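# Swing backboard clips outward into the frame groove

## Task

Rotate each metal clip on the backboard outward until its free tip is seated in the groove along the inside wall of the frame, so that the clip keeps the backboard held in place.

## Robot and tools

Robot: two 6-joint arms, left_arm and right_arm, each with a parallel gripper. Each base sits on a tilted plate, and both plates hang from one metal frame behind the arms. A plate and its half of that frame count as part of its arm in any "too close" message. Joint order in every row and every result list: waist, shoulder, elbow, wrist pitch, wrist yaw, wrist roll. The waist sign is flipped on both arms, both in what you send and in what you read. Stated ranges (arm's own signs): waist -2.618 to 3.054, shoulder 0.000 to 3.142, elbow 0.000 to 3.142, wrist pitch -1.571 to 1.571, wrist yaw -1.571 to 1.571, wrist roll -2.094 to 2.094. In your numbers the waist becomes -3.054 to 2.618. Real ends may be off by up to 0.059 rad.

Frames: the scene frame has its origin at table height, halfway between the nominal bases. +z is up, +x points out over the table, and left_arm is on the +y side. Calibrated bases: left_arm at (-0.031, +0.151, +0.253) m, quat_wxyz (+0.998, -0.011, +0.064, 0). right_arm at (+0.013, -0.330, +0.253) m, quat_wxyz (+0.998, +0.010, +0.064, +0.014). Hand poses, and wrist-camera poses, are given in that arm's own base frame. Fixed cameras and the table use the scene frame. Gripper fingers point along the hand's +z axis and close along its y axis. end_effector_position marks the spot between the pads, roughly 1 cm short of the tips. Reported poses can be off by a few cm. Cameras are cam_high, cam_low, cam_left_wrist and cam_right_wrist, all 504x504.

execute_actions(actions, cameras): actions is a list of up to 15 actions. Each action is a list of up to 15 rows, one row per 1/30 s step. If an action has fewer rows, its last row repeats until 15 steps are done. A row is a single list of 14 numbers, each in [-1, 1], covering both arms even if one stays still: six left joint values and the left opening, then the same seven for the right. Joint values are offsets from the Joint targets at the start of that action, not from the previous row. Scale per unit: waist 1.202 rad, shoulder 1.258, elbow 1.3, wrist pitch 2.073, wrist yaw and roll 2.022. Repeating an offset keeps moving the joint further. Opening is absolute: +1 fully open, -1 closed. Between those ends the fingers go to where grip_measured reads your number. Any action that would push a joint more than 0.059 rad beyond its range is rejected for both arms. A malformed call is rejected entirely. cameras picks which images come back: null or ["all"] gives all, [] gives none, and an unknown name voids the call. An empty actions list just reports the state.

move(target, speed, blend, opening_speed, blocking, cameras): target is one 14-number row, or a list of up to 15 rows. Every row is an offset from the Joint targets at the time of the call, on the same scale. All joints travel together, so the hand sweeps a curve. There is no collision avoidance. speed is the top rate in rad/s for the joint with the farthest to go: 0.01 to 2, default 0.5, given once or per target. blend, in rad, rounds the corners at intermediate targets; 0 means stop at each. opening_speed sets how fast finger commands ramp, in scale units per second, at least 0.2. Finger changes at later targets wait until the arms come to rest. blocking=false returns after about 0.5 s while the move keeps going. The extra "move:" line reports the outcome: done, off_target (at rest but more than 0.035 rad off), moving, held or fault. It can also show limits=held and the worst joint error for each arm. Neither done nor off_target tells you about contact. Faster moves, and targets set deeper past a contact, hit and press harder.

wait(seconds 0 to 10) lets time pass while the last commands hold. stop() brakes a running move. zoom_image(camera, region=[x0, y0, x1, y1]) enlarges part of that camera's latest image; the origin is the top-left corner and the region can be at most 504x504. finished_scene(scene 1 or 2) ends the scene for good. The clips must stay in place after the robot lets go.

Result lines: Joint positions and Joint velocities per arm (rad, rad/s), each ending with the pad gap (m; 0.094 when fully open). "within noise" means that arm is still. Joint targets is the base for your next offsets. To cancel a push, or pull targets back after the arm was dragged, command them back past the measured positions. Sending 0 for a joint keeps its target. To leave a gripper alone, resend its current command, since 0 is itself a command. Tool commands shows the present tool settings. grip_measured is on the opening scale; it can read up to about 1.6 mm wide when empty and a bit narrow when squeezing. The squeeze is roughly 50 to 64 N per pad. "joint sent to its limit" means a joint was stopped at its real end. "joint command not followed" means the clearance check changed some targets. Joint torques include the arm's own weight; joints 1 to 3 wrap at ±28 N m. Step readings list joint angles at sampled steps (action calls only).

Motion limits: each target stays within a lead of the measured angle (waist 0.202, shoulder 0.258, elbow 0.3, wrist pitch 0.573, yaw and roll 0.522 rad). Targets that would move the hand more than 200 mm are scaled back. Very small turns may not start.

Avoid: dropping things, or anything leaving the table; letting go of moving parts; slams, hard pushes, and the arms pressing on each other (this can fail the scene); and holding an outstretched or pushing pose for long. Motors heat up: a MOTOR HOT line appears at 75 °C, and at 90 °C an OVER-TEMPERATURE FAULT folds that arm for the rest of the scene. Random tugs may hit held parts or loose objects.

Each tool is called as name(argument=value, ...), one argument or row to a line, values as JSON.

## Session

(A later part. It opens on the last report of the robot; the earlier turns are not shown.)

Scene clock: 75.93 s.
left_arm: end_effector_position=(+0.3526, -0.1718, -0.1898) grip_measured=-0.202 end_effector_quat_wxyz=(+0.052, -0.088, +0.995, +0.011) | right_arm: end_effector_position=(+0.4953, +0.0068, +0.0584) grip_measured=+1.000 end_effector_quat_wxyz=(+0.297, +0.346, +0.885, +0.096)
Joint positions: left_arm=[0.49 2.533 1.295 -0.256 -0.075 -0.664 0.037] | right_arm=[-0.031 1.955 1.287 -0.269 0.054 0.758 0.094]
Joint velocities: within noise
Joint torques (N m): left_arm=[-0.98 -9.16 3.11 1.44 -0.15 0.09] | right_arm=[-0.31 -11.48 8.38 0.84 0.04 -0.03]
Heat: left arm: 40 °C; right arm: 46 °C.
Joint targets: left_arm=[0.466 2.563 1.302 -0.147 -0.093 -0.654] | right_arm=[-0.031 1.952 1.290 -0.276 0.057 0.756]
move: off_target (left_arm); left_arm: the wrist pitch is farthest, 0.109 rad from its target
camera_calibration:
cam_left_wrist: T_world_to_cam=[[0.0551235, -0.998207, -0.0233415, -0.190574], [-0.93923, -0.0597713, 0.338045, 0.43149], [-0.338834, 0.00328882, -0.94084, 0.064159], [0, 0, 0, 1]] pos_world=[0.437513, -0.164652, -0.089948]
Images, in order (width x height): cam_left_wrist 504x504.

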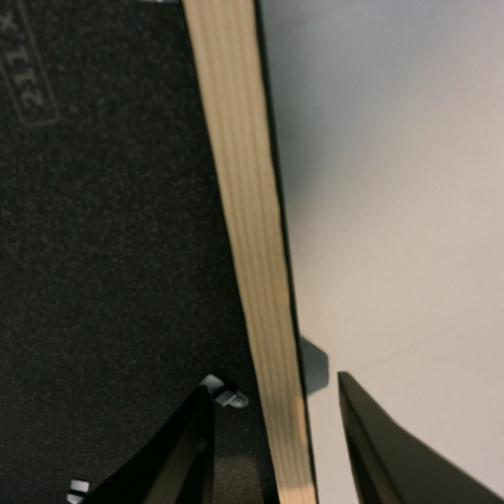

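move(
  target=[0,0,0,0,0,0,-0.48,0,0,0,0,0,0,1],
  opening_speed=0.3,
  cameras=["cam_left_wrist"],
)

zoom_image(
  camera="cam_left_wrist",
  region=[160, 320, 340, 500],
)

Scene clock: 78.60 s.
left_arm: end_effector_position=(+0.3542, -0.1695, -0.1894) grip_measured=-0.476 end_effector_quat_wxyz=(+0.054, -0.089, +0.994, +0.012) | right_arm: end_effector_position=(+0.4953, +0.0068, +0.0584) grip_measured=+1.000 end_effector_quat_wxyz=(+0.297, +0.346, +0.885, +0.096)
Joint positions: left_arm=[0.484 2.532 1.295 -0.255 -0.078 -0.661 0.025] | right_arm=[-0.031 1.955 1.287 -0.269 0.054 0.758 0.094]
Joint velocities: within noise
Joint torques (N m): left_arm=[-0.61 -9.06 3.1 1.45 -0.11 0.04] | right_arm=[-0.29 -11.49 8.38 0.83 0.04 -0.03]
Heat: left arm: 40 °C; right arm: 46 °C.
Joint targets: left_arm=[0.466 2.563 1.302 -0.147 -0.092 -0.654] | right_arm=[-0.031 1.952 1.290 -0.276 0.057 0.756]
move: off_target (left_arm); left_arm: the wrist pitch is farthest, 0.108 rad from its target
camera_calibration:
cam_left_wrist: T_world_to_cam=[[0.0573491, -0.998027, -0.0255583, -0.189531], [-0.93999, -0.0626036, 0.335409, 0.432308], [-0.336347, 0.00478913, -0.941726, 0.0642197], [0, 0, 0, 1]] pos_world=[0.438834, -0.162401, -0.0893666]
Images, in order (width x height): cam_left_wrist 504x504.

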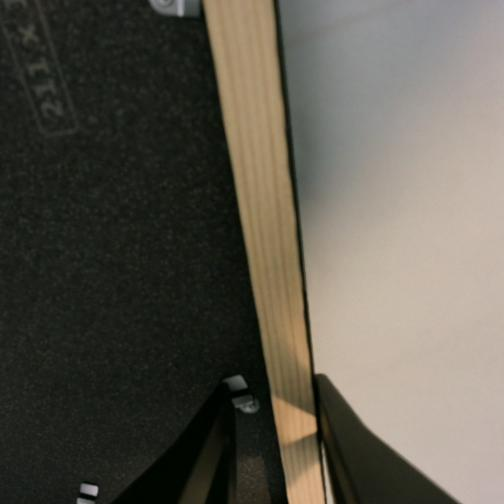

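Scaled by 2.800 from the camera's 504x504 image, which has a finer 720x720 frame.

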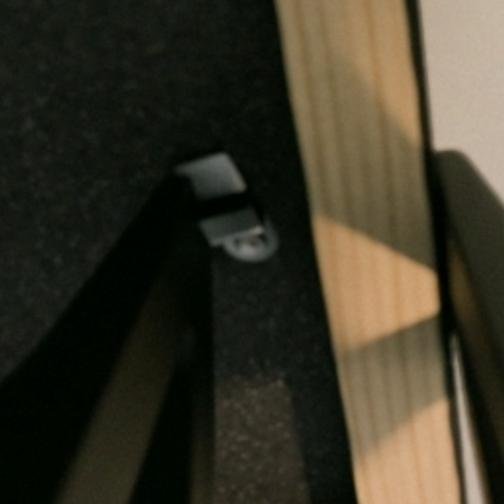

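move(
  target=[0.006,0,0,-0.0449,0,0,-0.40,0,0,0,0,0,0,1],
  opening_speed=0.3,
  cameras=["cam_left_wrist"],
)

zoom_image(
  camera="cam_left_wrist",
  region=[160, 320, 340, 500],
)

Scene clock: 80.43 s.
left_arm: end_effector_position=(+0.3546, -0.1704, -0.1890) grip_measured=-0.402 end_effector_quat_wxyz=(+0.053, -0.089, +0.995, +0.010) | right_arm: end_effector_position=(+0.4953, +0.0068, +0.0584) grip_measured=+1.000 end_effector_quat_wxyz=(+0.297, +0.346, +0.885, +0.096)
Joint positions: left_arm=[0.484 2.532 1.299 -0.259 -0.074 -0.66 0.028] | right_arm=[-0.031 1.955 1.287 -0.269 0.054 0.758 0.094]
Joint velocities: within noise
Joint torques (N m): left_arm=[0.09 -9.21 2.81 0.53 -0.14 0.02] | right_arm=[-0.31 -11.48 8.38 0.84 0.04 -0.03]
Heat: left arm: 40 °C; right arm: 46 °C.
Joint targets: left_arm=[0.473 2.563 1.302 -0.240 -0.092 -0.654] | right_arm=[-0.031 1.952 1.290 -0.276 0.057 0.756]
move: done
camera_calibration:
cam_left_wrist: T_world_to_cam=[[0.0562455, -0.998162, -0.0225762, -0.189538], [-0.939338, -0.0605666, 0.337604, 0.432924], [-0.338351, 0.00221799, -0.941017, 0.0651749], [0, 0, 0, 1]] pos_world=[0.439374, -0.163113, -0.0891051]
Images, in order (width x height): cam_left_wrist 504x504.

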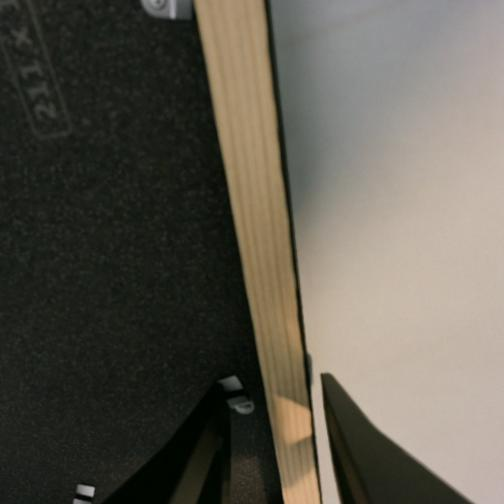

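Scaled by 2.800 from the camera's 504x504 image, which has a finer 720x720 frame.

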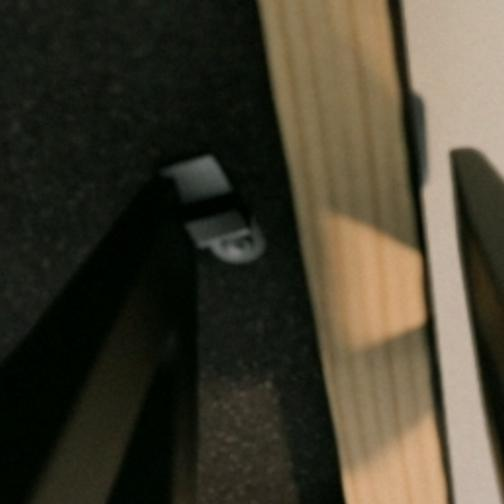

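move(
  target=[0,0,0.0100,0,0,0,-0.40,0,0,0,0,0,0,1],
  cameras=[],
)

Scene clock: 82.77 s.
left_arm: end_effector_position=(+0.3557, -0.1713, -0.1882) grip_measured=-0.402 end_effector_quat_wxyz=(+0.052, -0.089, +0.995, +0.009) | right_arm: end_effector_position=(+0.4953, +0.0068, +0.0584) grip_measured=+1.000 end_effector_quat_wxyz=(+0.297, +0.346, +0.885, +0.096)
Joint positions: left_arm=[0.483 2.532 1.304 -0.264 -0.071 -0.66 0.028] | right_arm=[-0.031 1.955 1.287 -0.269 0.054 0.758 0.094]
Joint velocities: within noise
Joint torques (N m): left_arm=[0.14 -9.17 3.47 0.61 -0.12 0.01] | right_arm=[-0.32 -11.48 8.38 0.84 0.04 -0.03]
Heat: left arm: 40 °C; right arm: 46 °C.
Joint targets: left_arm=[0.473 2.563 1.315 -0.240 -0.093 -0.654] | right_arm=[-0.031 1.952 1.290 -0.276 0.057 0.756]
move: done
No camera images: "cameras" was empty.

move(
  target=[0,0,0.0070,0,0,0,-0.40,0,0,0,0,0,0,1],
  cameras=["cam_left_wrist"],
)

zoom_image(
  camera="cam_left_wrist",
  region=[160, 320, 340, 500],
)

Scene clock: 84.43 s.
left_arm: end_effector_position=(+0.3606, -0.1703, -0.1871) grip_measured=-0.402 end_effector_quat_wxyz=(+0.060, -0.091, +0.994, +0.010) | right_arm: end_effector_position=(+0.4953, +0.0068, +0.0584) grip_measured=+1.000 end_effector_quat_wxyz=(+0.297, +0.346, +0.885, +0.096)
Joint positions: left_arm=[0.48 2.532 1.31 -0.258 -0.081 -0.66 0.028] | right_arm=[-0.031 1.955 1.287 -0.269 0.054 0.758 0.094]
Joint velocities: within noise
Joint torques (N m): left_arm=[0.36 -9.31 3.69 0.56 -0.11 0.09] | right_arm=[-0.31 -11.49 8.38 0.84 0.04 -0.03]
Heat: left arm: 40 °C; right arm: 46 °C.
Joint targets: left_arm=[0.473 2.563 1.324 -0.240 -0.093 -0.654] | right_arm=[-0.031 1.952 1.290 -0.276 0.057 0.756]
move: done
camera_calibration:
cam_left_wrist: T_world_to_cam=[[0.0613183, -0.997872, -0.0221557, -0.19143], [-0.943668, -0.0651903, 0.324408, 0.436248], [-0.325162, 0.00101544, -0.945658, 0.0631501], [0, 0, 0, 1]] pos_world=[0.443946, -0.162647, -0.0860454]
Images, in order (width x height): cam_left_wrist 504x504.

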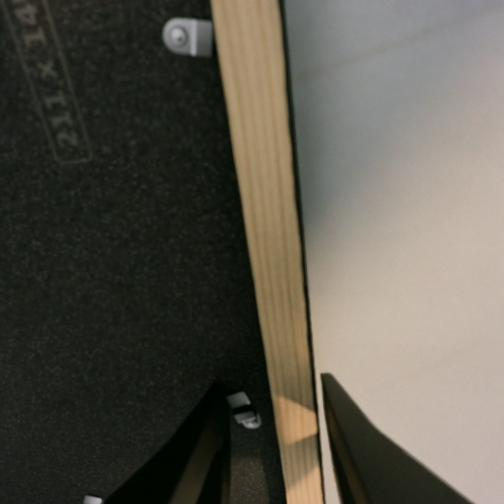

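Scaled by 2.800 from the camera's 504x504 image, which has a finer 720x720 frame.

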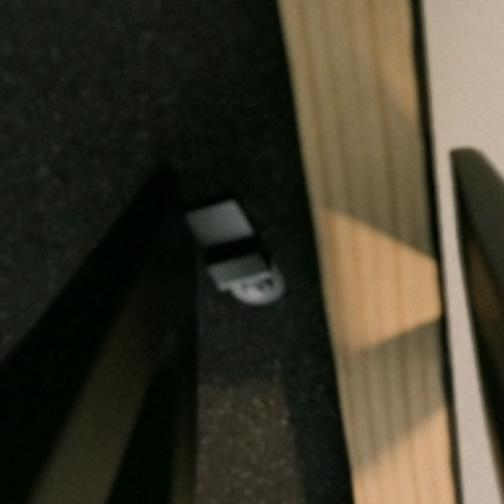

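move(
  target=[0.0295,0,0,0,0,0.0,-0.1,0,0,0,0,0,0,1],
  speed=0.2,
  cameras=["cam_left_wrist"],
)

zoom_image(
  camera="cam_left_wrist",
  region=[160, 320, 340, 500],
)

Scene clock: 88.37 s.
left_arm: end_effector_position=(+0.3586, -0.1790, -0.1869) grip_measured=-0.102 end_effector_quat_wxyz=(+0.064, -0.081, +0.995, +0.008) | right_arm: end_effector_position=(+0.4953, +0.0068, +0.0584) grip_measured=+1.000 end_effector_quat_wxyz=(+0.297, +0.346, +0.885, +0.096)
Joint positions: left_arm=[0.502 2.532 1.31 -0.25 -0.082 -0.66 0.042] | right_arm=[-0.031 1.955 1.287 -0.269 0.054 0.758 0.094]
Joint velocities: within noise
Joint torques (N m): left_arm=[1.37 -9.29 3.85 0.49 -0.05 0.06] | right_arm=[-0.31 -11.48 8.38 0.84 0.04 -0.03]
Heat: left arm: 40 °C; right arm: 46 °C.
Joint targets: left_arm=[0.509 2.563 1.324 -0.241 -0.092 -0.654] | right_arm=[-0.031 1.952 1.290 -0.276 0.057 0.756]
move: done
camera_calibration:
cam_left_wrist: T_world_to_cam=[[0.0394956, -0.999043, -0.0188068, -0.191799], [-0.94741, -0.043423, 0.317063, 0.437643], [-0.317576, 0.00529514, -0.948218, 0.0602929], [0, 0, 0, 1]] pos_world=[0.44135, -0.172931, -0.0851965]
Images, in order (width x height): cam_left_wrist 504x504.

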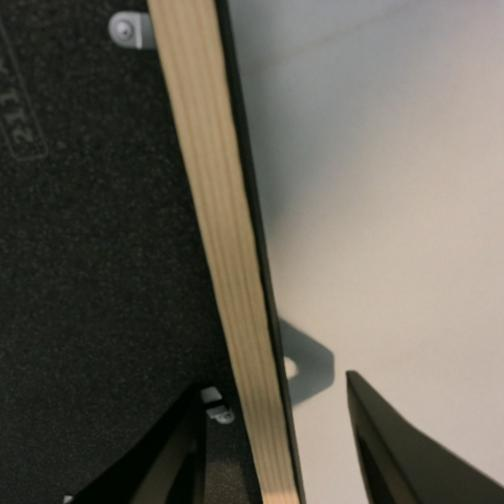

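Scaled by 2.800 from the camera's 504x504 image, which has a finer 720x720 frame.

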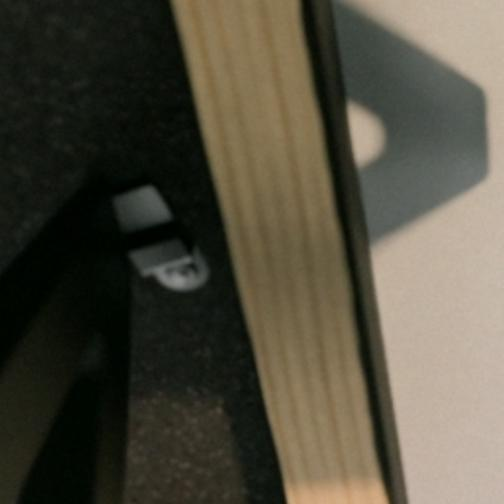

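move(
  target=[0,0,0,-0.0176,0,0.0,-0.1,0,0,0,0,0,0,1],
  speed=0.2,
  cameras=[],
)

move(
  target=[0,0,0,0,0,0.0,-0.68,0,0,0,0,0,0,1],
  opening_speed=0.35,
  cameras=["cam_left_wrist"],
)

zoom_image(
  camera="cam_left_wrist",
  region=[160, 320, 340, 500],
)

Scene clock: 91.37 s.
left_arm: end_effector_position=(+0.3551, -0.1771, -0.1872) grip_measured=-0.102 end_effector_quat_wxyz=(+0.057, -0.080, +0.995, +0.012) | right_arm: end_effector_position=(+0.4953, +0.0068, +0.0584) grip_measured=+1.000 end_effector_quat_wxyz=(+0.297, +0.346, +0.885, +0.096)
Joint positions: left_arm=[0.502 2.532 1.31 -0.266 -0.082 -0.66 0.042] | right_arm=[-0.031 1.955 1.287 -0.269 0.054 0.758 0.094]
Joint velocities: within noise
Joint torques (N m): left_arm=[1.47 -9.14 3.79 0.26 -0.08 0.03] | right_arm=[-0.32 -11.47 8.39 0.84 0.04 -0.03]
Heat: left arm: 40 °C; right arm: 46 °C.
Joint targets: left_arm=[0.509 2.563 1.324 -0.277 -0.092 -0.654] | right_arm=[-0.031 1.952 1.290 -0.276 0.057 0.756]
move: done
No camera images: "cameras" was empty.

Scene clock: 93.23 s.
left_arm: end_effector_position=(+0.3538, -0.1745, -0.1873) grip_measured=-0.672 end_effector_quat_wxyz=(+0.055, -0.080, +0.995, +0.019) | right_arm: end_effector_position=(+0.4953, +0.0068, +0.0584) grip_measured=+1.000 end_effector_quat_wxyz=(+0.297, +0.346, +0.885, +0.096)
Joint positions: left_arm=[0.502 2.532 1.31 -0.276 -0.092 -0.659 0.015] | right_arm=[-0.031 1.955 1.287 -0.269 0.054 0.758 0.094]
Joint velocities: within noise
Joint torques (N m): left_arm=[1.47 -9.14 3.74 0.35 -0.01 0.05] | right_arm=[-0.31 -11.48 8.38 0.84 0.04 -0.03]
Heat: left arm: 40 °C; right arm: 46 °C.
Joint targets: left_arm=[0.509 2.563 1.324 -0.277 -0.092 -0.654] | right_arm=[-0.031 1.952 1.290 -0.276 0.057 0.756]
move: done
camera_calibration:
cam_left_wrist: T_world_to_cam=[[0.0385964, -0.998449, -0.0401149, -0.190672], [-0.941446, -0.0497906, 0.333468, 0.433226], [-0.334949, 0.0248953, -0.941907, 0.0690996], [0, 0, 0, 1]] pos_world=[0.438362, -0.170526, -0.0870304]
Images, in order (width x height): cam_left_wrist 504x504.

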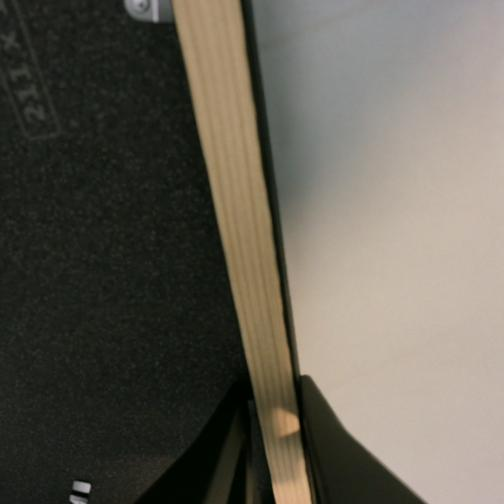

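Scaled by 2.800 from the camera's 504x504 image, which has a finer 720x720 frame.

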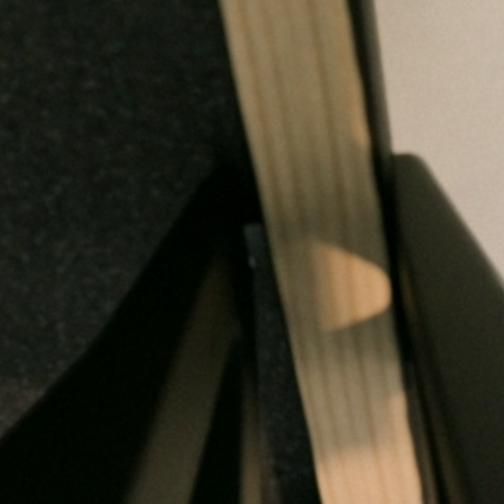

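move(
  target=[0,0,0,0,0,0.0,-0.2,0,0,0,0,0,0,1],
  opening_speed=1.5,
  cameras=[],
)

move(
  target=[0,-0.12,0,-0.045,0,0.0,-0.2,0,0,0,0,0,0,1],
  speed=0.7,
  cameras=["cam_left_wrist"],
)

zoom_image(
  camera="cam_left_wrist",
  region=[160, 260, 340, 440],
)

Scene clock: 96.87 s.
left_arm: end_effector_position=(+0.3543, -0.1748, -0.1870) grip_measured=-0.202 end_effector_quat_wxyz=(+0.056, -0.080, +0.995, +0.018) | right_arm: end_effector_position=(+0.4953, +0.0068, +0.0584) grip_measured=+1.000 end_effector_quat_wxyz=(+0.297, +0.346, +0.885, +0.096)
Joint positions: left_arm=[0.502 2.532 1.311 -0.276 -0.092 -0.659 0.037] | right_arm=[-0.031 1.955 1.287 -0.269 0.054 0.758 0.094]
Joint velocities: within noise
Joint torques (N m): left_arm=[1.5 -9.07 3.85 0.35 0.02 0.03] | right_arm=[-0.29 -11.48 8.36 0.84 0.04 -0.03]
Heat: left arm: 40 °C; right arm: 46 °C.
Joint targets: left_arm=[0.509 2.563 1.324 -0.277 -0.093 -0.654] | right_arm=[-0.031 1.952 1.290 -0.276 0.057 0.756]
move: done
No camera images: "cameras" was empty.

Scene clock: 97.97 s.
left_arm: end_effector_position=(+0.3648, -0.1806, -0.1493) grip_measured=-0.202 end_effector_quat_wxyz=(+0.066, -0.080, +0.995, +0.011) | right_arm: end_effector_position=(+0.4953, +0.0068, +0.0584) grip_measured=+1.000 end_effector_quat_wxyz=(+0.297, +0.346, +0.885, +0.096)
Joint positions: left_arm=[0.502 2.433 1.32 -0.359 -0.092 -0.659 0.037] | right_arm=[-0.031 1.955 1.287 -0.269 0.054 0.758 0.094]
Joint velocities: within noise
Joint torques (N m): left_arm=[1.4 -13.57 3.54 0.29 0.01 0.03] | right_arm=[-0.31 -11.48 8.38 0.84 0.04 -0.04]
Heat: left arm: 40 °C; right arm: 46 °C.
Joint targets: left_arm=[0.509 2.412 1.324 -0.370 -0.093 -0.654] | right_arm=[-0.031 1.952 1.290 -0.276 0.057 0.756]
move: done
camera_calibration:
cam_left_wrist: T_world_to_cam=[[0.0393656, -0.998872, -0.0265625, -0.19392], [-0.948895, -0.0456999, 0.312265, 0.43087], [-0.313126, 0.0129125, -0.949624, 0.0974506], [0, 0, 0, 1]] pos_world=[0.446999, -0.175269, -0.0471553]
Images, in order (width x height): cam_left_wrist 504x504.

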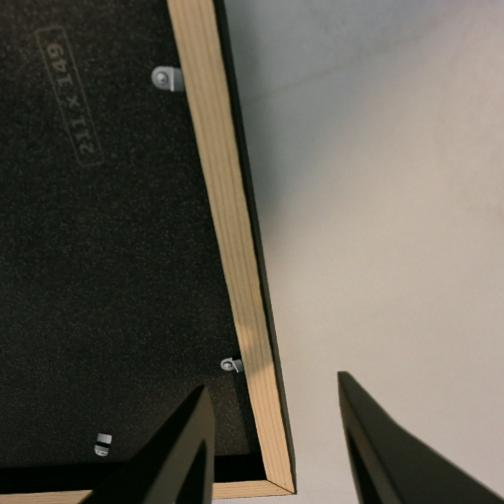

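Scaled by 2.800 from the camera's 504x504 image, which has a finer 720x720 frame.

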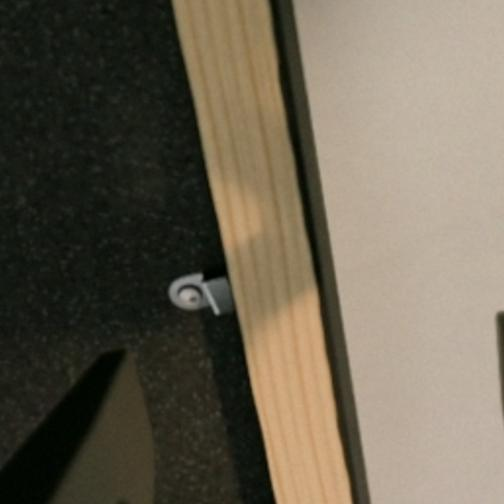

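zoom_image(
  camera="cam_left_wrist",
  region=[110, 30, 230, 150],
)

Scaled by 4.200 from the camera's 504x504 image, which has a finer 720x720 frame.

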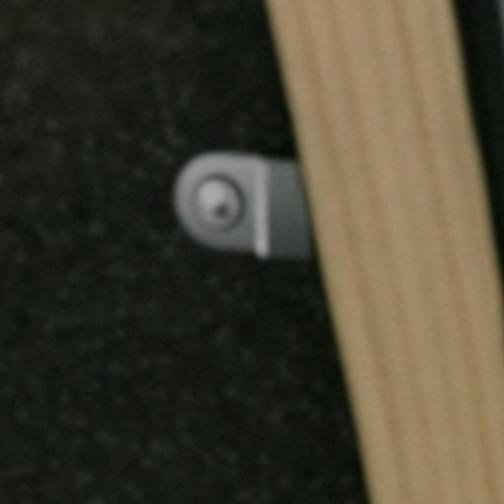

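move(
  target=[-0.3636,-0.1232,-0.4008,0.1920,0.0361,0.2047,0.043,0,0,0,0,0,0,1],
  speed=0.8,
  cameras=["cam_left_wrist"],
)

zoom_image(
  camera="cam_left_wrist",
  region=[160, 280, 360, 480],
)

Scene clock: 101.87 s.
left_arm: end_effector_position=(+0.3011, -0.0158, -0.1673) grip_measured=+0.041 end_effector_quat_wxyz=(+0.055, -0.088, +0.995, +0.005) | right_arm: end_effector_position=(+0.4953, +0.0068, +0.0584) grip_measured=+1.000 end_effector_quat_wxyz=(+0.297, +0.346, +0.885, +0.096)
Joint positions: left_arm=[0.072 2.285 0.805 0.017 -0.027 -0.247 0.049] | right_arm=[-0.031 1.955 1.287 -0.269 0.054 0.758 0.094]
Joint velocities: within noise
Joint torques (N m): left_arm=[0.34 -11.18 0.79 0.48 0.14 0.05] | right_arm=[-0.32 -11.48 8.38 0.84 0.04 -0.03]
Heat: left arm: 40 °C; right arm: 46 °C.
Joint targets: left_arm=[0.072 2.257 0.803 0.028 -0.020 -0.240] | right_arm=[-0.031 1.952 1.290 -0.276 0.057 0.756]
move: done
camera_calibration:
cam_left_wrist: T_world_to_cam=[[0.0539281, -0.998474, -0.0118658, -0.0292697], [-0.941641, -0.0548055, 0.332127, 0.38463], [-0.33227, -0.00673768, -0.94316, 0.0648091], [0, 0, 0, 1]] pos_world=[0.385296, -0.00770851, -0.066968]
Images, in order (width x height): cam_left_wrist 504x504.

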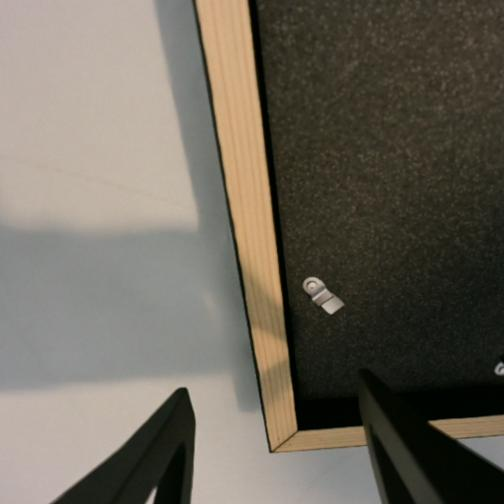

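Scaled by 2.520 from the camera's 504x504 image, which has a finer 720x720 frame.

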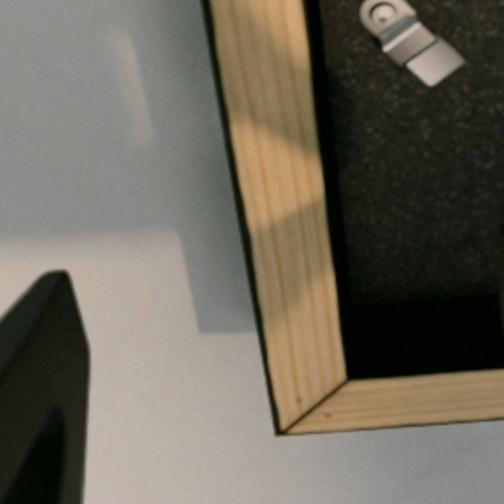

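move(
  target=[-0.0108,0.1304,0.0569,0.0333,-0.002,0.0064,0.06,0,0,0,0,0,0,1],
  cameras=["cam_left_wrist"],
)

zoom_image(
  camera="cam_left_wrist",
  region=[180, 300, 380, 500],
)

Scene clock: 106.13 s.
left_arm: end_effector_position=(+0.3160, -0.0149, -0.1910) grip_measured=+0.058 end_effector_quat_wxyz=(+0.066, -0.085, +0.994, +0.004) | right_arm: end_effector_position=(+0.4953, +0.0068, +0.0584) grip_measured=+1.000 end_effector_quat_wxyz=(+0.297, +0.346, +0.885, +0.096)
Joint positions: left_arm=[0.065 2.397 0.869 0.086 -0.027 -0.234 0.05] | right_arm=[-0.031 1.955 1.287 -0.269 0.054 0.758 0.094]
Joint velocities: within noise
Joint torques (N m): left_arm=[-0.31 -7.45 1.22 0.56 0.05 0.08] | right_arm=[-0.31 -11.48 8.38 0.84 0.03 -0.04]
Heat: left arm: 41 °C; right arm: 46 °C.
Joint targets: left_arm=[0.059 2.421 0.877 0.097 -0.024 -0.228] | right_arm=[-0.031 1.952 1.290 -0.276 0.057 0.756]
move: done
camera_calibration:
cam_left_wrist: T_world_to_cam=[[0.0473554, -0.998822, -0.0106021, -0.0271199], [-0.948651, -0.0482951, 0.312616, 0.405107], [-0.312759, -0.00474633, -0.949821, 0.0400052], [0, 0, 0, 1]] pos_world=[0.398101, -0.00733342, -0.0889324]
Images, in order (width x height): cam_left_wrist 504x504.

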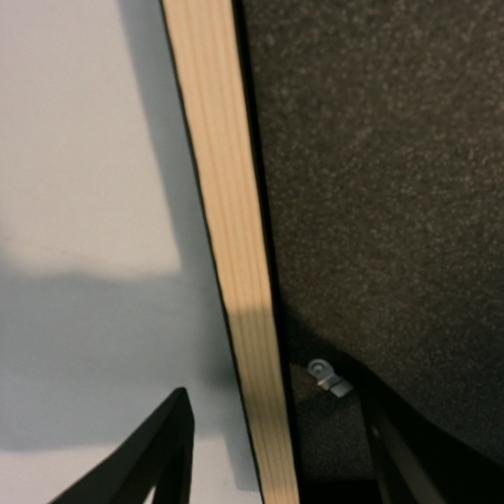

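Scaled by 2.520 from the camera's 504x504 image, which has a finer 720x720 frame.

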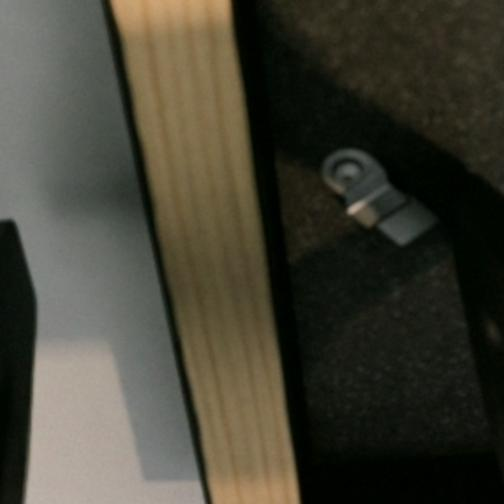

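move(
  target=[0.0141,0.0064,0,-0.0125,0,0,0.06,0,0,0,0,0,0,1],
  cameras=["cam_left_wrist"],
)

zoom_image(
  camera="cam_left_wrist",
  region=[180, 300, 380, 500],
)

Scene clock: 109.33 s.
left_arm: end_effector_position=(+0.3146, -0.0148, -0.1911) grip_measured=+0.058 end_effector_quat_wxyz=(+0.063, -0.085, +0.994, +0.004) | right_arm: end_effector_position=(+0.4953, +0.0068, +0.0584) grip_measured=+1.000 end_effector_quat_wxyz=(+0.297, +0.346, +0.885, +0.096)
Joint positions: left_arm=[0.065 2.397 0.869 0.081 -0.027 -0.233 0.05] | right_arm=[-0.031 1.955 1.287 -0.269 0.054 0.758 0.094]
Joint velocities: within noise
Joint torques (N m): left_arm=[1.16 -6.63 1.24 0.29 0.04 0.07] | right_arm=[-0.31 -11.47 8.38 0.84 0.04 -0.03]
Heat: left arm: 40 °C; right arm: 46 °C.
Joint targets: left_arm=[0.076 2.429 0.877 0.071 -0.024 -0.228] | right_arm=[-0.031 1.952 1.290 -0.276 0.057 0.756]
move: done
camera_calibration:
cam_left_wrist: T_world_to_cam=[[0.0469192, -0.998835, -0.0112507, -0.0269604], [-0.946988, -0.0480618, 0.317654, 0.404359], [-0.317825, -0.00424986, -0.94814, 0.0413593], [0, 0, 0, 1]] pos_world=[0.397333, -0.00731903, -0.0895353]
Images, in order (width x height): cam_left_wrist 504x504.

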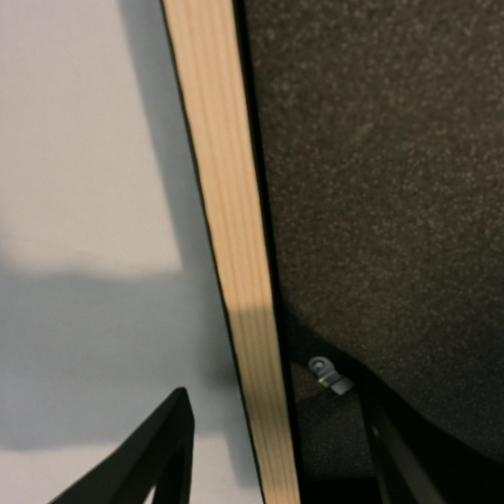

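Scaled by 2.520 from the camera's 504x504 image, which has a finer 720x720 frame.

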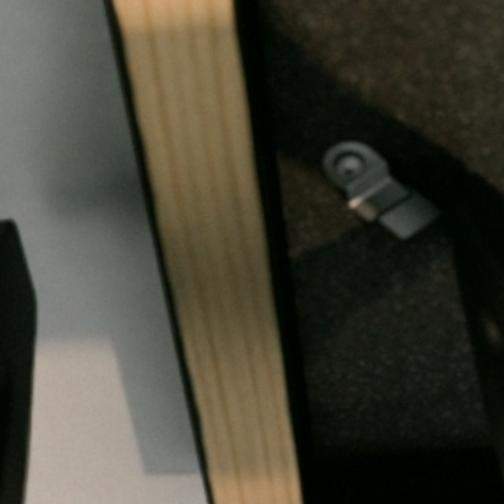

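move(
  target=[0.002,0.0025,0,-0.003,0,0,0.06,0,0,0,0,0,0,1],
  cameras=[],
)

Scene clock: 115.63 s.
left_arm: end_effector_position=(+0.3122, -0.0159, -0.1927) grip_measured=+0.058 end_effector_quat_wxyz=(+0.059, -0.083, +0.995, +0.005) | right_arm: end_effector_position=(+0.4953, +0.0068, +0.0584) grip_measured=+1.000 end_effector_quat_wxyz=(+0.297, +0.346, +0.885, +0.096)
Joint positions: left_arm=[0.069 2.402 0.869 0.077 -0.027 -0.233 0.05] | right_arm=[-0.031 1.955 1.287 -0.269 0.054 0.758 0.094]
Joint velocities: within noise
Joint torques (N m): left_arm=[1.01 -6.75 1.14 0.29 0.07 0.08] | right_arm=[-0.31 -11.49 8.36 0.84 0.04 -0.03]
Heat: left arm: 40 °C; right arm: 46 °C.
Joint targets: left_arm=[0.078 2.432 0.877 0.065 -0.024 -0.228] | right_arm=[-0.031 1.952 1.290 -0.276 0.057 0.756]
move: done
No camera images: "cameras" was empty.

move(
  target=[0,0,0,0,0,0,-0.5,0,0,0,0,0,0,1],
  opening_speed=0.4,
  cameras=["cam_left_wrist"],
)

zoom_image(
  camera="cam_left_wrist",
  region=[200, 300, 380, 480],
)

Scene clock: 118.03 s.
left_arm: end_effector_position=(+0.3097, -0.0178, -0.1929) grip_measured=-0.497 end_effector_quat_wxyz=(+0.053, -0.077, +0.996, +0.003) | right_arm: end_effector_position=(+0.4953, +0.0068, +0.0584) grip_measured=+1.000 end_effector_quat_wxyz=(+0.297, +0.346, +0.885, +0.096)
Joint positions: left_arm=[0.073 2.402 0.871 0.063 -0.021 -0.225 0.024] | right_arm=[-0.031 1.955 1.287 -0.269 0.054 0.758 0.094]
Joint velocities: within noise
Joint torques (N m): left_arm=[0.77 -6.78 1.22 0.41 -0.01 -0.04] | right_arm=[-0.31 -11.47 8.38 0.84 0.04 -0.03]
Heat: left arm: 40 °C; right arm: 46 °C.
Joint targets: left_arm=[0.078 2.432 0.877 0.065 -0.024 -0.227] | right_arm=[-0.031 1.952 1.290 -0.276 0.057 0.756]
move: done
camera_calibration:
cam_left_wrist: T_world_to_cam=[[0.0305269, -0.999492, -0.00911505, -0.0242702], [-0.940738, -0.0318116, 0.337639, 0.402298], [-0.337757, -0.0017322, -0.941232, 0.0456954], [0, 0, 0, 1]] pos_world=[0.394632, -0.011381, -0.0930427]
Images, in order (width x height): cam_left_wrist 504x504.

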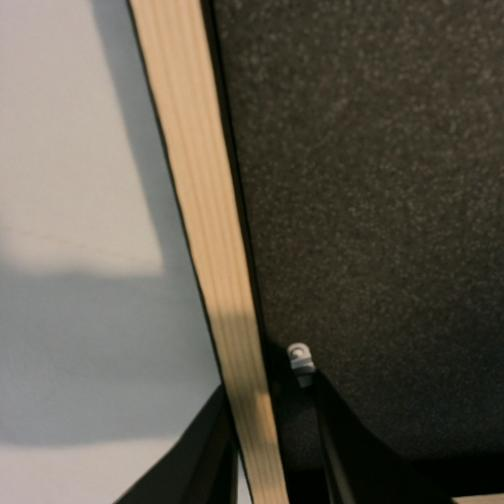

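Scaled by 2.800 from the camera's 504x504 image, which has a finer 720x720 frame.

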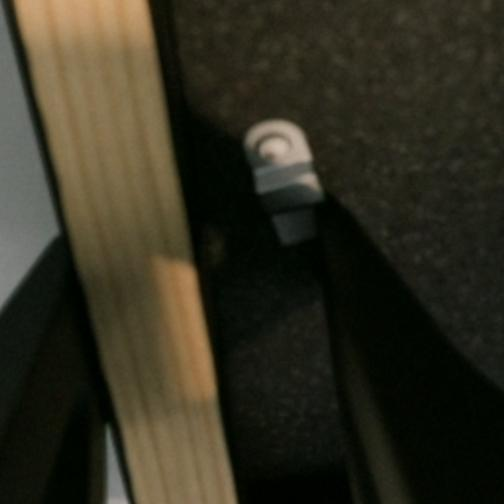

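move(
  target=[0,0,0,0.001,0,0,-0.35,0,0,0,0,0,0,1],
  opening_speed=1,
  cameras=["cam_left_wrist"],
)

zoom_image(
  camera="cam_left_wrist",
  region=[200, 300, 380, 480],
)

Scene clock: 119.63 s.
left_arm: end_effector_position=(+0.3094, -0.0157, -0.1928) grip_measured=-0.352 end_effector_quat_wxyz=(+0.052, -0.077, +0.996, +0.009) | right_arm: end_effector_position=(+0.4953, +0.0068, +0.0584) grip_measured=+1.000 end_effector_quat_wxyz=(+0.297, +0.346, +0.885, +0.096)
Joint positions: left_arm=[0.073 2.402 0.871 0.061 -0.033 -0.225 0.03] | right_arm=[-0.031 1.955 1.287 -0.269 0.054 0.758 0.094]
Joint velocities: within noise
Joint torques (N m): left_arm=[0.75 -6.78 1.13 0.45 0.08 -0.04] | right_arm=[-0.32 -11.48 8.36 0.84 0.04 -0.03]
Heat: left arm: 40 °C; right arm: 46 °C.
Joint targets: left_arm=[0.078 2.432 0.877 0.067 -0.024 -0.227] | right_arm=[-0.031 1.952 1.290 -0.276 0.057 0.756]
move: done
camera_calibration:
cam_left_wrist: T_world_to_cam=[[0.0317153, -0.999276, -0.0210124, -0.0247838], [-0.940344, -0.0369567, 0.338213, 0.401967], [-0.338745, 0.00903231, -0.940835, 0.0461496], [0, 0, 0, 1]] pos_world=[0.394406, -0.0103273, -0.0930521]
Images, in order (width x height): cam_left_wrist 504x504.

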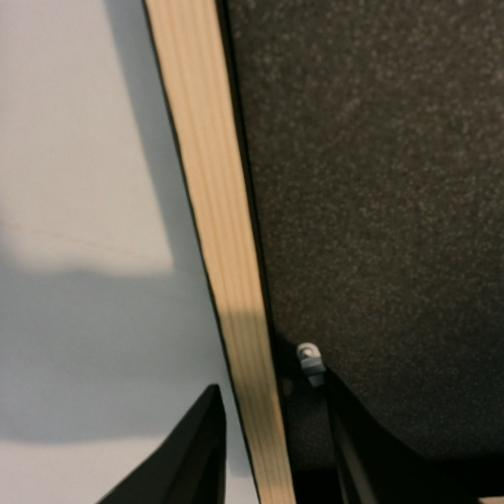

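Scaled by 2.800 from the camera's 504x504 image, which has a finer 720x720 frame.

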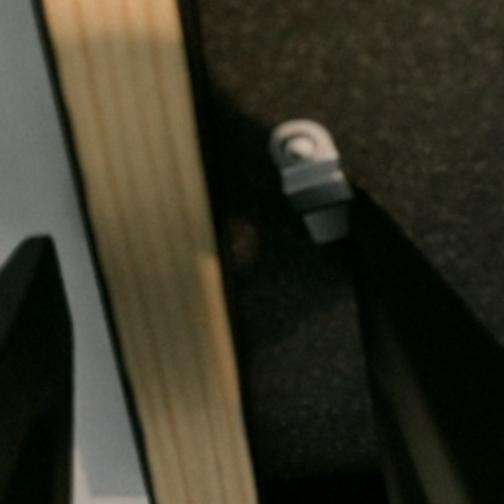

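move(
  target=[0,0,0,0.0055,0,0,-0.68,0,0,0,0,0,0,1],
  opening_speed=0.35,
  cameras=["cam_left_wrist"],
)

zoom_image(
  camera="cam_left_wrist",
  region=[200, 300, 380, 480],
)

Scene clock: 121.87 s.
left_arm: end_effector_position=(+0.3085, -0.0140, -0.1929) grip_measured=-0.676 end_effector_quat_wxyz=(+0.051, -0.077, +0.996, +0.014) | right_arm: end_effector_position=(+0.4953, +0.0068, +0.0584) grip_measured=+1.000 end_effector_quat_wxyz=(+0.297, +0.346, +0.885, +0.096)
Joint positions: left_arm=[0.073 2.402 0.872 0.056 -0.042 -0.225 0.015] | right_arm=[-0.031 1.955 1.287 -0.269 0.054 0.758 0.094]
Joint velocities: within noise
Joint torques (N m): left_arm=[0.76 -6.78 1.03 0.56 0.2 -0.06] | right_arm=[-0.29 -11.48 8.36 0.84 0.04 -0.04]
Heat: left arm: 40 °C; right arm: 46 °C.
Joint targets: left_arm=[0.078 2.432 0.877 0.078 -0.024 -0.228] | right_arm=[-0.031 1.952 1.290 -0.276 0.057 0.756]
move: done
camera_calibration:
cam_left_wrist: T_world_to_cam=[[0.0325173, -0.999004, -0.03055, -0.0251367], [-0.938983, -0.0410072, 0.341511, 0.401329], [-0.342424, 0.0175809, -0.939381, 0.0473343], [0, 0, 0, 1]] pos_world=[0.393867, -0.00948644, -0.0933613]
Images, in order (width x height): cam_left_wrist 504x504.

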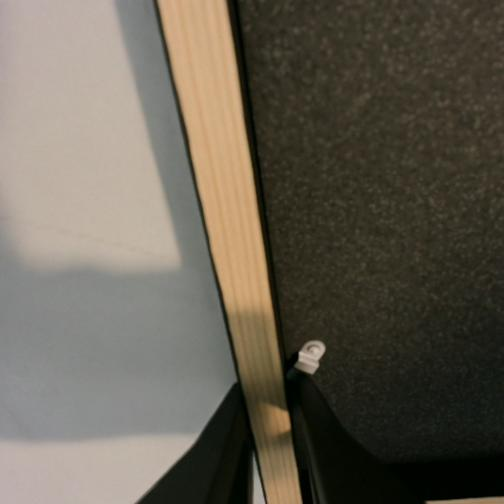

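Scaled by 2.800 from the camera's 504x504 image, which has a finer 720x720 frame.

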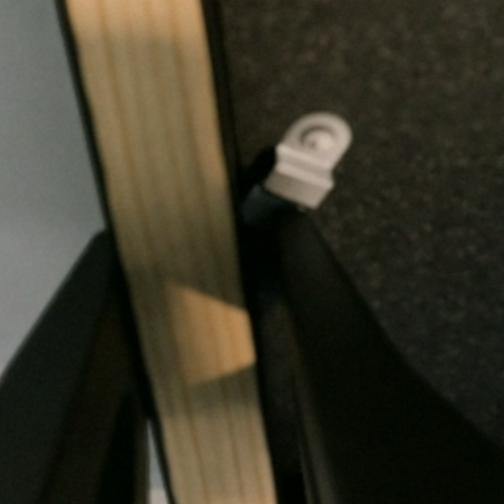

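move(
  target=[0,0,0,0.003,0,0,-0.3,0,0,0,0,0,0,1],
  opening_speed=1,
  cameras=["cam_left_wrist"],
)

zoom_image(
  camera="cam_left_wrist",
  region=[200, 300, 380, 480],
)

Scene clock: 123.97 s.
left_arm: end_effector_position=(+0.3081, -0.0132, -0.1929) grip_measured=-0.303 end_effector_quat_wxyz=(+0.050, -0.077, +0.996, +0.016) | right_arm: end_effector_position=(+0.4953, +0.0068, +0.0584) grip_measured=+1.000 end_effector_quat_wxyz=(+0.297, +0.346, +0.885, +0.096)
Joint positions: left_arm=[0.073 2.402 0.872 0.054 -0.047 -0.225 0.033] | right_arm=[-0.031 1.955 1.287 -0.269 0.054 0.758 0.094]
Joint velocities: within noise
Joint torques (N m): left_arm=[0.68 -6.74 1.03 0.67 0.26 -0.07] | right_arm=[-0.31 -11.49 8.38 0.84 0.04 -0.03]
Heat: left arm: 40 °C; right arm: 46 °C.
Joint targets: left_arm=[0.078 2.432 0.877 0.085 -0.023 -0.228] | right_arm=[-0.031 1.952 1.290 -0.276 0.057 0.756]
move: done
camera_calibration:
cam_left_wrist: T_world_to_cam=[[0.0328783, -0.998851, -0.0348624, -0.025295], [-0.93855, -0.0428466, 0.342475, 0.401084], [-0.343575, 0.0214601, -0.93888, 0.0477092], [0, 0, 0, 1]] pos_world=[0.393661, -0.00910462, -0.0934498]
Images, in order (width x height): cam_left_wrist 504x504.

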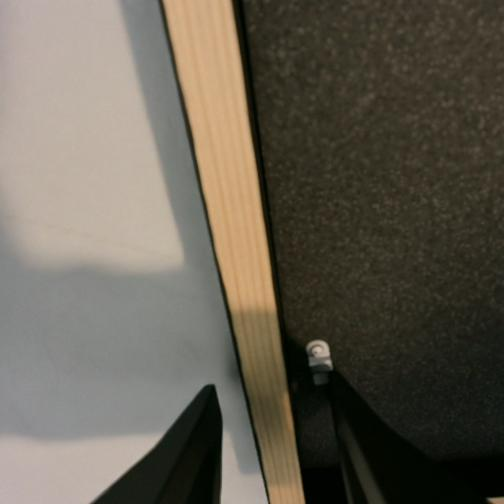

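Scaled by 2.800 from the camera's 504x504 image, which has a finer 720x720 frame.

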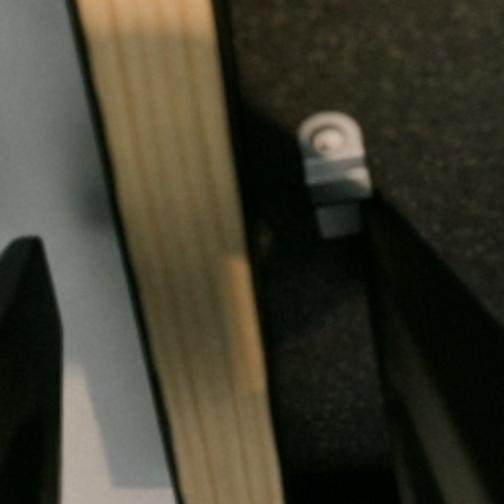

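move(
  target=[0,-0.0493,0,-0.0034,0,0,-0.2,0,0,0,0,0,0,1],
  opening_speed=1,
  cameras=["cam_left_wrist"],
)

zoom_image(
  camera="cam_left_wrist",
  region=[200, 300, 380, 480],
)

Scene clock: 127.57 s.
left_arm: end_effector_position=(+0.3121, -0.0162, -0.1917) grip_measured=-0.202 end_effector_quat_wxyz=(+0.057, -0.077, +0.995, +0.007) | right_arm: end_effector_position=(+0.4953, +0.0068, +0.0584) grip_measured=+1.000 end_effector_quat_wxyz=(+0.297, +0.346, +0.885, +0.096)
Joint positions: left_arm=[0.073 2.398 0.872 0.067 -0.032 -0.225 0.037] | right_arm=[-0.031 1.955 1.287 -0.269 0.054 0.758 0.094]
Joint velocities: within noise
Joint torques (N m): left_arm=[0.94 -11.75 1.1 0.43 0.09 -0.02] | right_arm=[-0.31 -11.48 8.36 0.84 0.04 -0.03]
Heat: left arm: 40 °C; right arm: 46 °C.
Joint targets: left_arm=[0.078 2.370 0.877 0.077 -0.024 -0.228] | right_arm=[-0.031 1.952 1.290 -0.276 0.057 0.756]
move: done
camera_calibration:
cam_left_wrist: T_world_to_cam=[[0.031747, -0.999325, -0.0184668, -0.0248408], [-0.943613, -0.0360583, 0.329081, 0.403407], [-0.329525, 0.00697823, -0.944121, 0.0446568], [0, 0, 0, 1]] pos_world=[0.396164, -0.0105895, -0.0910507]
Images, in order (width x height): cam_left_wrist 504x504.

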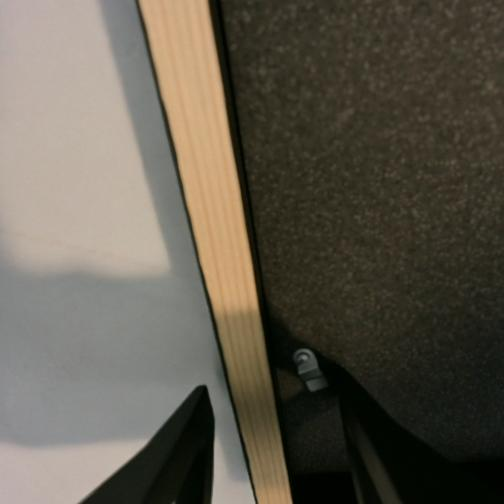

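Scaled by 2.800 from the camera's 504x504 image, which has a finer 720x720 frame.

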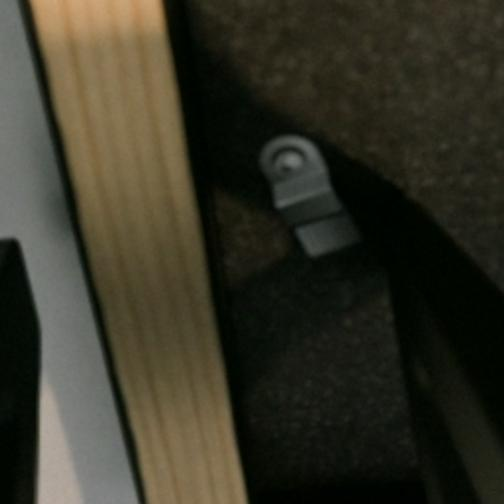

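move(
  target=[
    [-0.0225,0,0,0.0053,0,0,-0.15,0,0,0,0,0,0,1],
    [-0.0225,0.0477,0,0.0053,0,0,-0.15,0,0,0,0,0,0,1],
  ],
  speed=0.2,
  cameras=["cam_left_wrist"],
)

zoom_image(
  camera="cam_left_wrist",
  region=[200, 300, 380, 480],
)

Scene clock: 131.37 s.
left_arm: end_effector_position=(+0.3152, -0.0116, -0.1913) grip_measured=-0.152 end_effector_quat_wxyz=(+0.063, -0.085, +0.994, +0.006) | right_arm: end_effector_position=(+0.4953, +0.0068, +0.0584) grip_measured=+1.000 end_effector_quat_wxyz=(+0.297, +0.346, +0.885, +0.096)
Joint positions: left_arm=[0.057 2.398 0.872 0.078 -0.03 -0.225 0.04] | right_arm=[-0.031 1.955 1.287 -0.269 0.054 0.758 0.094]
Joint velocities: within noise
Joint torques (N m): left_arm=[-0.17 -6.79 1.26 0.5 0.13 -0.03] | right_arm=[-0.32 -11.48 8.38 0.83 0.04 -0.03]
Heat: left arm: 40 °C; right arm: 46 °C.
Joint targets: left_arm=[0.051 2.430 0.877 0.088 -0.024 -0.228] | right_arm=[-0.031 1.952 1.290 -0.276 0.057 0.756]
move: done
camera_calibration:
cam_left_wrist: T_world_to_cam=[[0.0477699, -0.998734, -0.0157632, -0.0248891], [-0.946595, -0.0503027, 0.318477, 0.405066], [-0.318867, -0.000292276, -0.947799, 0.0417778], [0, 0, 0, 1]] pos_world=[0.397944, -0.00446945, -0.0897998]
Images, in order (width x height): cam_left_wrist 504x504.

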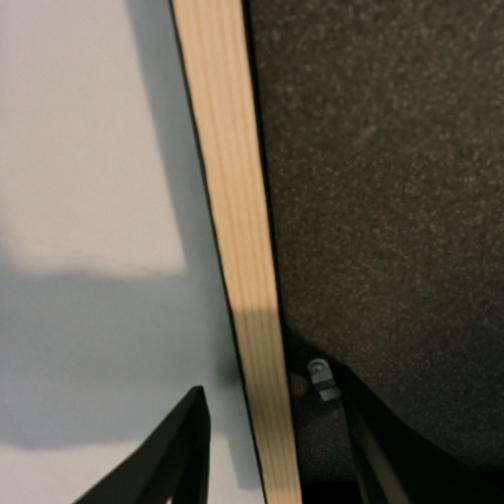

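Scaled by 2.800 from the camera's 504x504 image, which has a finer 720x720 frame.

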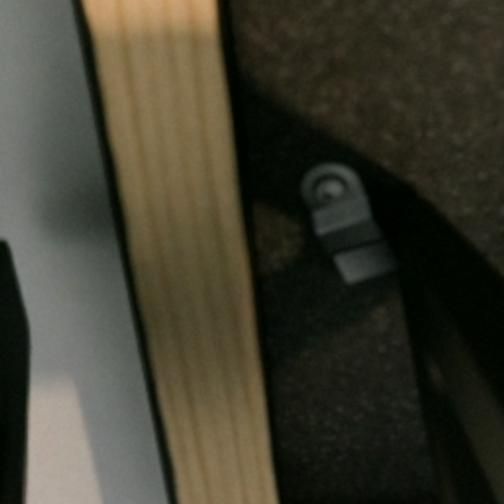

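move(
  target=[0,0.0028,-0.0185,0,0,0,-0.15,0,0,0,0,0,0,1],
  speed=0.2,
  cameras=["cam_left_wrist"],
)

zoom_image(
  camera="cam_left_wrist",
  region=[200, 300, 380, 480],
)

Scene clock: 133.27 s.
left_arm: end_effector_position=(+0.3141, -0.0116, -0.1925) grip_measured=-0.152 end_effector_quat_wxyz=(+0.065, -0.085, +0.994, +0.006) | right_arm: end_effector_position=(+0.4953, +0.0068, +0.0584) grip_measured=+1.000 end_effector_quat_wxyz=(+0.297, +0.346, +0.885, +0.096)
Joint positions: left_arm=[0.057 2.401 0.864 0.092 -0.03 -0.225 0.04] | right_arm=[-0.031 1.955 1.287 -0.269 0.054 0.758 0.094]
Joint velocities: within noise
Joint torques (N m): left_arm=[-0.25 -6.53 -0.55 0.38 0.08 -0.03] | right_arm=[-0.31 -11.49 8.36 0.84 0.05 -0.04]
Heat: left arm: 40 °C; right arm: 46 °C.
Joint targets: left_arm=[0.051 2.434 0.853 0.089 -0.024 -0.227] | right_arm=[-0.031 1.952 1.290 -0.276 0.057 0.756]
move: done
camera_calibration:
cam_left_wrist: T_world_to_cam=[[0.0477809, -0.998745, -0.0149879, -0.024724], [-0.947797, -0.0500694, 0.31492, 0.404182], [-0.315276, -0.000841719, -0.949, 0.0389558], [0, 0, 0, 1]] pos_world=[0.396545, -0.00442307, -0.0906866]
Images, in order (width x height): cam_left_wrist 504x504.

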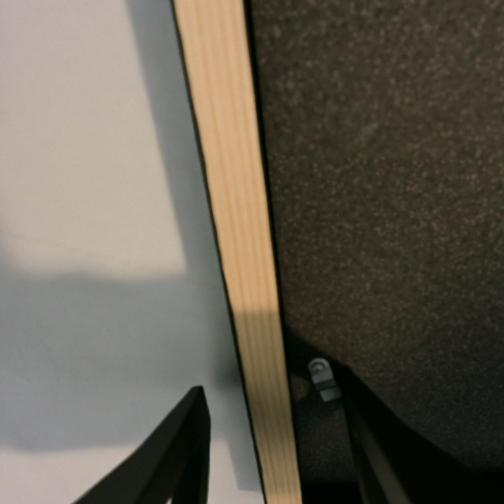

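Scaled by 2.800 from the camera's 504x504 image, which has a finer 720x720 frame.

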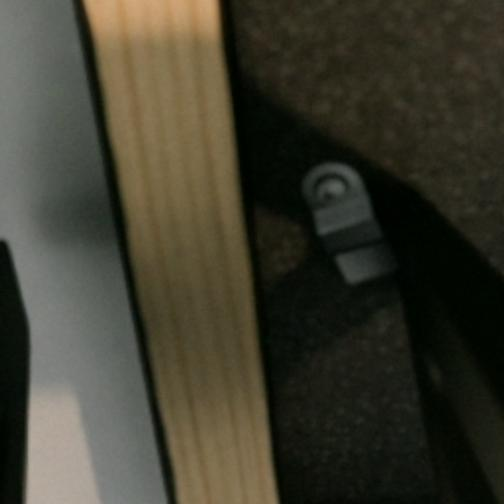

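move(
  target=[0,-0.054,0,0,0,0,-0.15,0,0,0,0,0,0,1],
  speed=0.3,
  cameras=["cam_left_wrist"],
)

zoom_image(
  camera="cam_left_wrist",
  region=[200, 300, 380, 480],
)

Scene clock: 135.90 s.
left_arm: end_effector_position=(+0.3137, -0.0116, -0.1912) grip_measured=-0.152 end_effector_quat_wxyz=(+0.065, -0.085, +0.994, +0.006) | right_arm: end_effector_position=(+0.4953, +0.0068, +0.0584) grip_measured=+1.000 end_effector_quat_wxyz=(+0.297, +0.346, +0.885, +0.096)
Joint positions: left_arm=[0.057 2.395 0.859 0.093 -0.03 -0.225 0.04] | right_arm=[-0.031 1.955 1.287 -0.269 0.054 0.758 0.094]
Joint velocities: within noise
Joint torques (N m): left_arm=[-0.16 -11.77 0.08 0.33 0.1 -0.06] | right_arm=[-0.31 -11.48 8.38 0.84 0.04 -0.03]
Heat: left arm: 40 °C; right arm: 46 °C.
Joint targets: left_arm=[0.051 2.366 0.853 0.088 -0.024 -0.227] | right_arm=[-0.031 1.952 1.290 -0.276 0.057 0.756]
move: done
camera_calibration:
cam_left_wrist: T_world_to_cam=[[0.0478036, -0.998747, -0.0148283, -0.0246353], [-0.948275, -0.0500421, 0.31348, 0.403232], [-0.31383, -0.000924206, -0.949479, 0.0395176], [0, 0, 0, 1]] pos_world=[0.395954, -0.00438936, -0.0892495]
Images, in order (width x height): cam_left_wrist 504x504.

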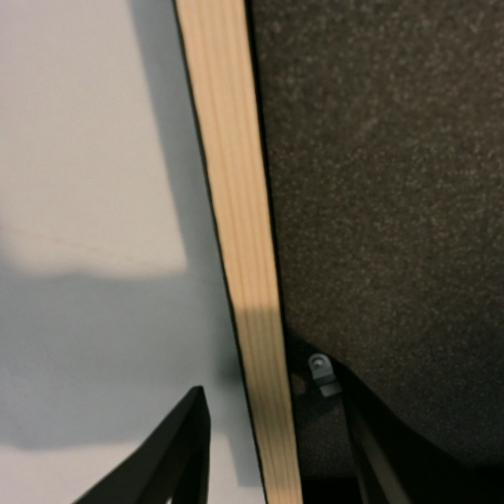

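Scaled by 2.800 from the camera's 504x504 image, which has a finer 720x720 frame.

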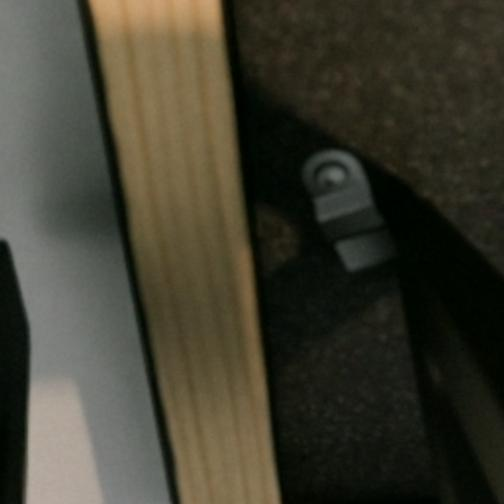

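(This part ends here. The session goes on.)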